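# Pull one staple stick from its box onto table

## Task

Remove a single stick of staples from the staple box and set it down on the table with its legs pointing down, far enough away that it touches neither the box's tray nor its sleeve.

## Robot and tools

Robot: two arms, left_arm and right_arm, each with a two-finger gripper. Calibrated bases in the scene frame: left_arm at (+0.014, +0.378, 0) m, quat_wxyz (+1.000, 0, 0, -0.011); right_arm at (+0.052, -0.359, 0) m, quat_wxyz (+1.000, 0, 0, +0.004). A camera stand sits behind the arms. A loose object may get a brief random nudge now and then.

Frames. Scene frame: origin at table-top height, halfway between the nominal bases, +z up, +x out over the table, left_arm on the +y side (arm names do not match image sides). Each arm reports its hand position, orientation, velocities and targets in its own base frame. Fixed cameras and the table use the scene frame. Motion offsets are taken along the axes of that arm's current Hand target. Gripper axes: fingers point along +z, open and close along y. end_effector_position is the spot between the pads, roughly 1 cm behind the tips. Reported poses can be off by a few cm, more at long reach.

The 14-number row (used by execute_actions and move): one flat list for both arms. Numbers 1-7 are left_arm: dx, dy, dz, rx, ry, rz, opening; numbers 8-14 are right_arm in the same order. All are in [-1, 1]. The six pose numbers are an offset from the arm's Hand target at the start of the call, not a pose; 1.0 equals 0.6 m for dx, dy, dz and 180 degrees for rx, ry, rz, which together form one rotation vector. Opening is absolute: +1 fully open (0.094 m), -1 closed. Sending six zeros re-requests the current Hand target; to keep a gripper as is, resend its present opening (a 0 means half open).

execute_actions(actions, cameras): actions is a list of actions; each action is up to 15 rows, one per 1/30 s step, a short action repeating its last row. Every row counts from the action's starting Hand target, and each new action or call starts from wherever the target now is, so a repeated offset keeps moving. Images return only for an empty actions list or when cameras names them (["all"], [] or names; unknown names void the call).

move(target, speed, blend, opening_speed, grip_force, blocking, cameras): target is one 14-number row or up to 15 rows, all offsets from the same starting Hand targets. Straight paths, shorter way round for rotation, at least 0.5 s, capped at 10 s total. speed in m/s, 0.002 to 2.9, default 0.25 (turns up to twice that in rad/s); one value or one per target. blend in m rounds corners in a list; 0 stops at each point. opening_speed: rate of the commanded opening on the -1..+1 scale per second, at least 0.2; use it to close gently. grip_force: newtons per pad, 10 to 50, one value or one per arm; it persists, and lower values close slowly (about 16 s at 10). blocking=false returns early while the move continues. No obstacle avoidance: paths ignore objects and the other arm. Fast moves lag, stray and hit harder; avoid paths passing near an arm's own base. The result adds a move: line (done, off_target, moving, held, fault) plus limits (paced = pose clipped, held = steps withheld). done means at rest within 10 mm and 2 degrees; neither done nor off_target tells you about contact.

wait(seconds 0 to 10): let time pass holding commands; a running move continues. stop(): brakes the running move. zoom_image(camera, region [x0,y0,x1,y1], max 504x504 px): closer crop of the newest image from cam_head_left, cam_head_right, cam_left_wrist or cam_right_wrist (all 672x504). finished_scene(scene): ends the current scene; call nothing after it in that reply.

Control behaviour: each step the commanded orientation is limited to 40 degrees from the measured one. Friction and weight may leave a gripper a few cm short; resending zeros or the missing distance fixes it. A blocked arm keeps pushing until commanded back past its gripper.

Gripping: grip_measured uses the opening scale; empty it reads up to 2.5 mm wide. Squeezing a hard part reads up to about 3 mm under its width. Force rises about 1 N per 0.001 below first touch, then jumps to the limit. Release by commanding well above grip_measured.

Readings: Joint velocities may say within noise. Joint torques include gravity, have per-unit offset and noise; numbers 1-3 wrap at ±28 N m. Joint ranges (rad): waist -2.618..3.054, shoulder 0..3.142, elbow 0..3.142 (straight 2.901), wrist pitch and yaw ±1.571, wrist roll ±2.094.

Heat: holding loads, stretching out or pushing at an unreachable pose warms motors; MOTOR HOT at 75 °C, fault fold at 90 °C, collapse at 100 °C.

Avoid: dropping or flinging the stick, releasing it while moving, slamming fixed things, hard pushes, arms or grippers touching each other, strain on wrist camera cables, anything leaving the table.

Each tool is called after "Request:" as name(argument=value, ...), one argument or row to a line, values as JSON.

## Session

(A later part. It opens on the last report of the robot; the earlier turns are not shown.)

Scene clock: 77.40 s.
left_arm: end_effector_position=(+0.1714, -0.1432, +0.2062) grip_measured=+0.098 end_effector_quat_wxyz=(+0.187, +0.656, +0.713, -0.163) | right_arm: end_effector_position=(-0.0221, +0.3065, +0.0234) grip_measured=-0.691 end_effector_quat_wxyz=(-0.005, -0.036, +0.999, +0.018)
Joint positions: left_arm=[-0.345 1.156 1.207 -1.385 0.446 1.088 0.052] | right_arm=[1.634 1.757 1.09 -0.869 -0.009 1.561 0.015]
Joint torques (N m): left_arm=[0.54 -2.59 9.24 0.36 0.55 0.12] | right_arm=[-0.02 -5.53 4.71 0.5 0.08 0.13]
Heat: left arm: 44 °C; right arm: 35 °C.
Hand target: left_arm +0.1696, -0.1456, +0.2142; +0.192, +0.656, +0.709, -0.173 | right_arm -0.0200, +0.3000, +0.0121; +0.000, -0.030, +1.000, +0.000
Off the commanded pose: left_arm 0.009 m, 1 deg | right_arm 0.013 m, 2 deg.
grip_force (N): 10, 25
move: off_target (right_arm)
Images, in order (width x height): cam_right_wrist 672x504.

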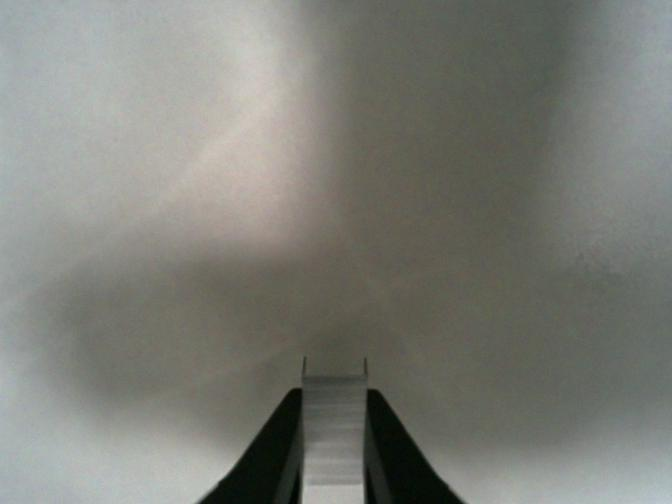

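Request:
move(
  target=[0,0,0,0,0,0,0.1,0,0,0.01,0,0,0,-0.85],
  speed=0.03,
)

Request:
move(
  target=[0,0,0,0,0,0,0.1,0,0,0.006,0,0,0,-0.85],
  speed=0.03,
  cameras=["cam_right_wrist"],
)

Request:
zoom_image(
  camera="cam_right_wrist",
  region=[230, 320, 430, 500],
)

Scene clock: 78.53 s.
left_arm: end_effector_position=(+0.1714, -0.1432, +0.2062) grip_measured=+0.098 end_effector_quat_wxyz=(+0.187, +0.656, +0.713, -0.163) | right_arm: end_effector_position=(-0.0222, +0.3077, +0.0187) grip_measured=-0.691 end_effector_quat_wxyz=(-0.005, -0.036, +0.999, +0.020)
Joint positions: left_arm=[-0.345 1.156 1.207 -1.385 0.446 1.088 0.052] | right_arm=[1.634 1.765 1.079 -0.845 -0.009 1.562 0.015]
Joint torques (N m): left_arm=[0.44 -2.55 9.24 0.34 0.55 0.1] | right_arm=[-0.03 -5.38 4.46 0.5 0.09 0.13]
Heat: left arm: 44 °C; right arm: 35 °C.
Hand target: left_arm +0.1696, -0.1456, +0.2142; +0.192, +0.656, +0.709, -0.173 | right_arm -0.0200, +0.2999, +0.0061; +0.000, -0.030, +1.000, +0.000
Off the commanded pose: left_arm 0.009 m, 1 deg | right_arm 0.015 m, 2 deg.
grip_force (N): 10, 25
move: off_target (right_arm)

Scene clock: 79.40 s.
left_arm: end_effector_position=(+0.1714, -0.1432, +0.2062) grip_measured=+0.098 end_effector_quat_wxyz=(+0.187, +0.656, +0.713, -0.163) | right_arm: end_effector_position=(-0.0222, +0.3078, +0.0151) grip_measured=-0.691 end_effector_quat_wxyz=(-0.005, -0.036, +0.999, +0.020)
Joint positions: left_arm=[-0.345 1.156 1.207 -1.385 0.446 1.088 0.052] | right_arm=[1.634 1.771 1.072 -0.831 -0.009 1.562 0.015]
Joint torques (N m): left_arm=[0.24 -2.35 9.21 0.34 0.56 0.1] | right_arm=[-0.02 -5.41 4.42 0.51 0.08 0.12]
Heat: left arm: 44 °C; right arm: 35 °C.
Hand target: left_arm +0.1696, -0.1456, +0.2142; +0.192, +0.656, +0.709, -0.173 | right_arm -0.0200, +0.3000, +0.0025; +0.000, -0.030, +1.000, +0.000
Off the commanded pose: left_arm 0.009 m, 1 deg | right_arm 0.015 m, 2 deg.
grip_force (N): 10, 25
move: off_target (right_arm)
Images, in order (width x height): cam_right_wrist 672x504.

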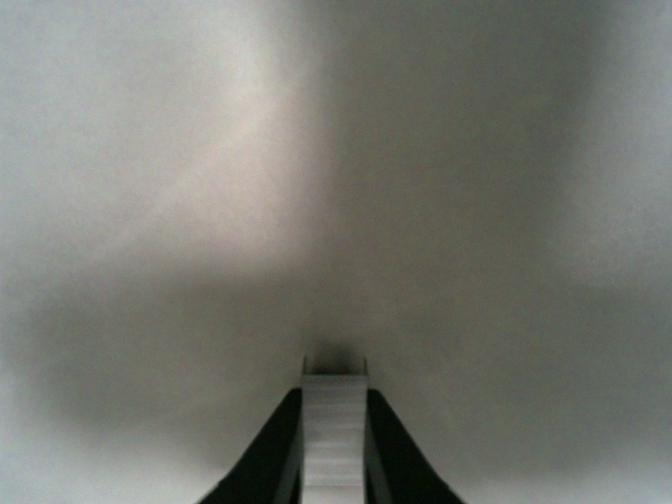

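Scaled by 2.520 from the camera's 672x504 image, which has a finer 960x720 frame.

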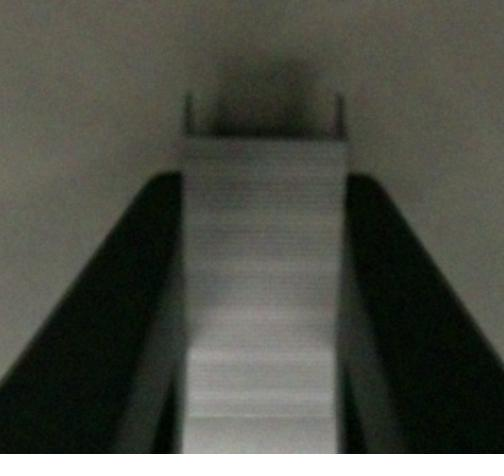

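Request:
move(
  target=[0,0,0,0,0,0,0.1,0,0,0.005,0,0,0,-0.85],
  speed=0.03,
  cameras=["cam_right_wrist"],
)

Request:
zoom_image(
  camera="cam_right_wrist",
  region=[230, 320, 430, 500],
)

Scene clock: 80.37 s.
left_arm: end_effector_position=(+0.1714, -0.1432, +0.2062) grip_measured=+0.098 end_effector_quat_wxyz=(+0.187, +0.656, +0.713, -0.163) | right_arm: end_effector_position=(-0.0223, +0.3106, +0.0152) grip_measured=-0.691 end_effector_quat_wxyz=(-0.005, -0.036, +0.999, +0.026)
Joint positions: left_arm=[-0.345 1.156 1.207 -1.385 0.446 1.088 0.052] | right_arm=[1.634 1.771 1.072 -0.82 -0.009 1.562 0.015]
Joint torques (N m): left_arm=[0.38 -2.36 9.35 0.39 0.49 0.16] | right_arm=[-0.02 -5.11 3.9 0.53 0.09 0.13]
Heat: left arm: 44 °C; right arm: 35 °C.
Hand target: left_arm +0.1696, -0.1456, +0.2142; +0.192, +0.656, +0.709, -0.173 | right_arm -0.0200, +0.2999, -0.0005; +0.000, -0.030, +1.000, +0.000
Off the commanded pose: left_arm 0.009 m, 1 deg | right_arm 0.019 m, 3 deg.
grip_force (N): 10, 25
move: off_target (right_arm)
Images, in order (width x height): cam_right_wrist 672x504.

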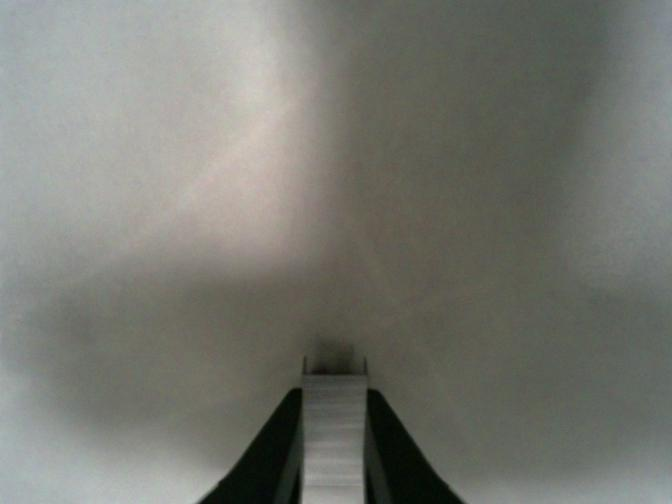

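Scaled by 2.520 from the camera's 672x504 image, which has a finer 960x720 frame.

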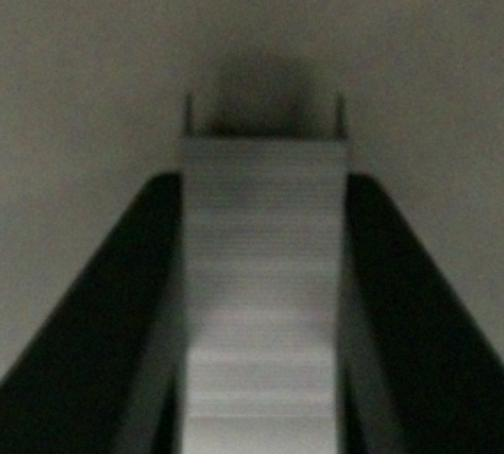

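Request:
move(
  target=[
    [0,0,0,0,0,0,0.1,0,0.004,-0.012,0,0,0,-0.85],
    [0,0,0,0,0,0,0.1,0,0.004,-0.012,0,0,0,-0.5],
  ],
  speed=0.03,
  opening_speed=0.25,
  grip_force=[10,50],
  cameras=["cam_right_wrist"],
)

Request:
zoom_image(
  camera="cam_right_wrist",
  region=[230, 320, 430, 500],
)

Scene clock: 83.10 s.
left_arm: end_effector_position=(+0.1714, -0.1432, +0.2062) grip_measured=+0.098 end_effector_quat_wxyz=(+0.187, +0.656, +0.713, -0.163) | right_arm: end_effector_position=(-0.0223, +0.3096, +0.0152) grip_measured=-0.502 end_effector_quat_wxyz=(-0.005, -0.036, +0.999, +0.024)
Joint positions: left_arm=[-0.345 1.156 1.207 -1.385 0.446 1.088 0.052] | right_arm=[1.634 1.771 1.072 -0.824 -0.009 1.562 0.023]
Joint torques (N m): left_arm=[0.51 -2.4 9.31 0.32 0.54 0.09] | right_arm=[-0.02 -5.33 6.17 0.24 0.09 0.12]
Heat: left arm: 44 °C; right arm: 35 °C.
Hand target: left_arm +0.1696, -0.1456, +0.2142; +0.192, +0.656, +0.709, -0.173 | right_arm -0.0201, +0.3023, +0.0067; +0.000, -0.030, +1.000, +0.000
Off the commanded pose: left_arm 0.009 m, 1 deg | right_arm 0.011 m, 3 deg.
grip_force (N): 10, 50
move: off_target (right_arm); target 2's new opening was sent with right_arm's hand 0.011 m and 3 deg from that target
Images, in order (width x height): cam_right_wrist 672x504.

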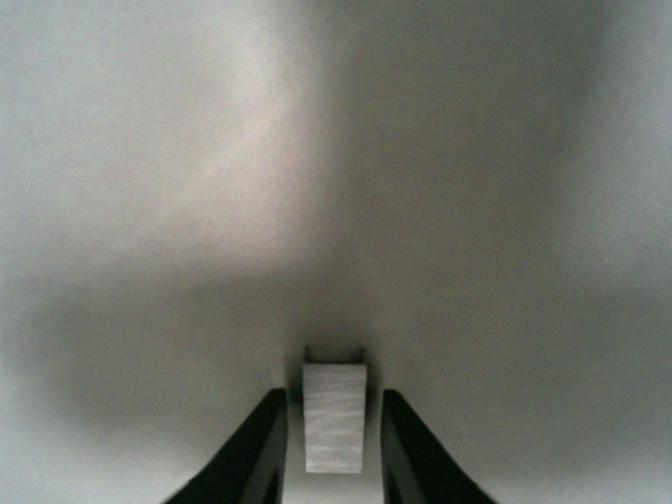

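Scaled by 2.520 from the camera's 672x504 image, which has a finer 960x720 frame.

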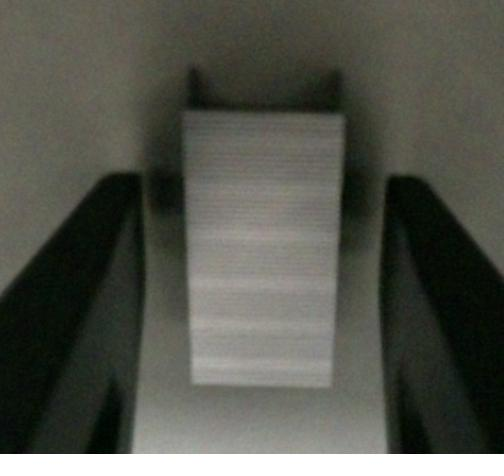

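Request:
move(
  target=[
    [0,0,0,0,0,0,0.1,0,0,0,0,0,0,-0.1],
    [0,0,0,0,0,0,0.1,0,0,-0.2,0,0,0,-0.1],
  ],
  speed=0.1,
  cameras=["cam_right_wrist"],
)

Request:
zoom_image(
  camera="cam_right_wrist",
  region=[200, 130, 440, 370],
)

Scene clock: 86.00 s.
left_arm: end_effector_position=(+0.1714, -0.1432, +0.2062) grip_measured=+0.098 end_effector_quat_wxyz=(+0.187, +0.656, +0.713, -0.163) | right_arm: end_effector_position=(-0.0217, +0.3007, +0.1124) grip_measured=-0.102 end_effector_quat_wxyz=(-0.004, -0.036, +0.999, -0.016)
Joint positions: left_arm=[-0.345 1.156 1.207 -1.385 0.446 1.088 0.052] | right_arm=[1.634 1.716 1.408 -1.295 -0.009 1.562 0.042]
Joint torques (N m): left_arm=[0.5 -2.65 9.33 0.36 0.54 0.15] | right_arm=[-0.03 -9.48 8.84 0.04 0.07 0.12]
Heat: left arm: 44 °C; right arm: 35 °C.
Hand target: left_arm +0.1696, -0.1456, +0.2142; +0.192, +0.656, +0.709, -0.173 | right_arm -0.0202, +0.3024, +0.1268; +0.000, -0.030, +1.000, +0.000
Off the commanded pose: left_arm 0.009 m, 1 deg | right_arm 0.014 m, 2 deg.
grip_force (N): 10, 50
move: off_target (right_arm)
Images, in order (width x height): cam_right_wrist 672x504.

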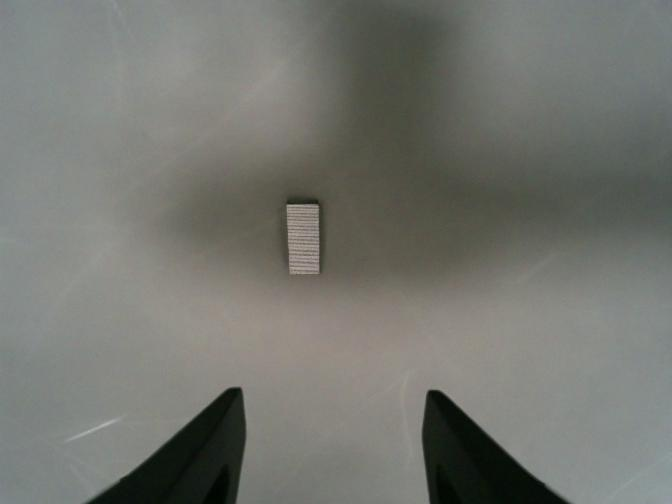

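Scaled by 2.100 from the camera's 672x504 image, which has a finer 960x720 frame.

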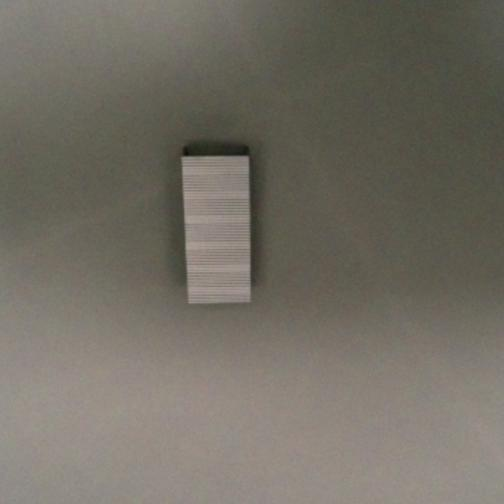

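Request:
finished_scene(
  scene=2,
)

The scene is finished: the task was done.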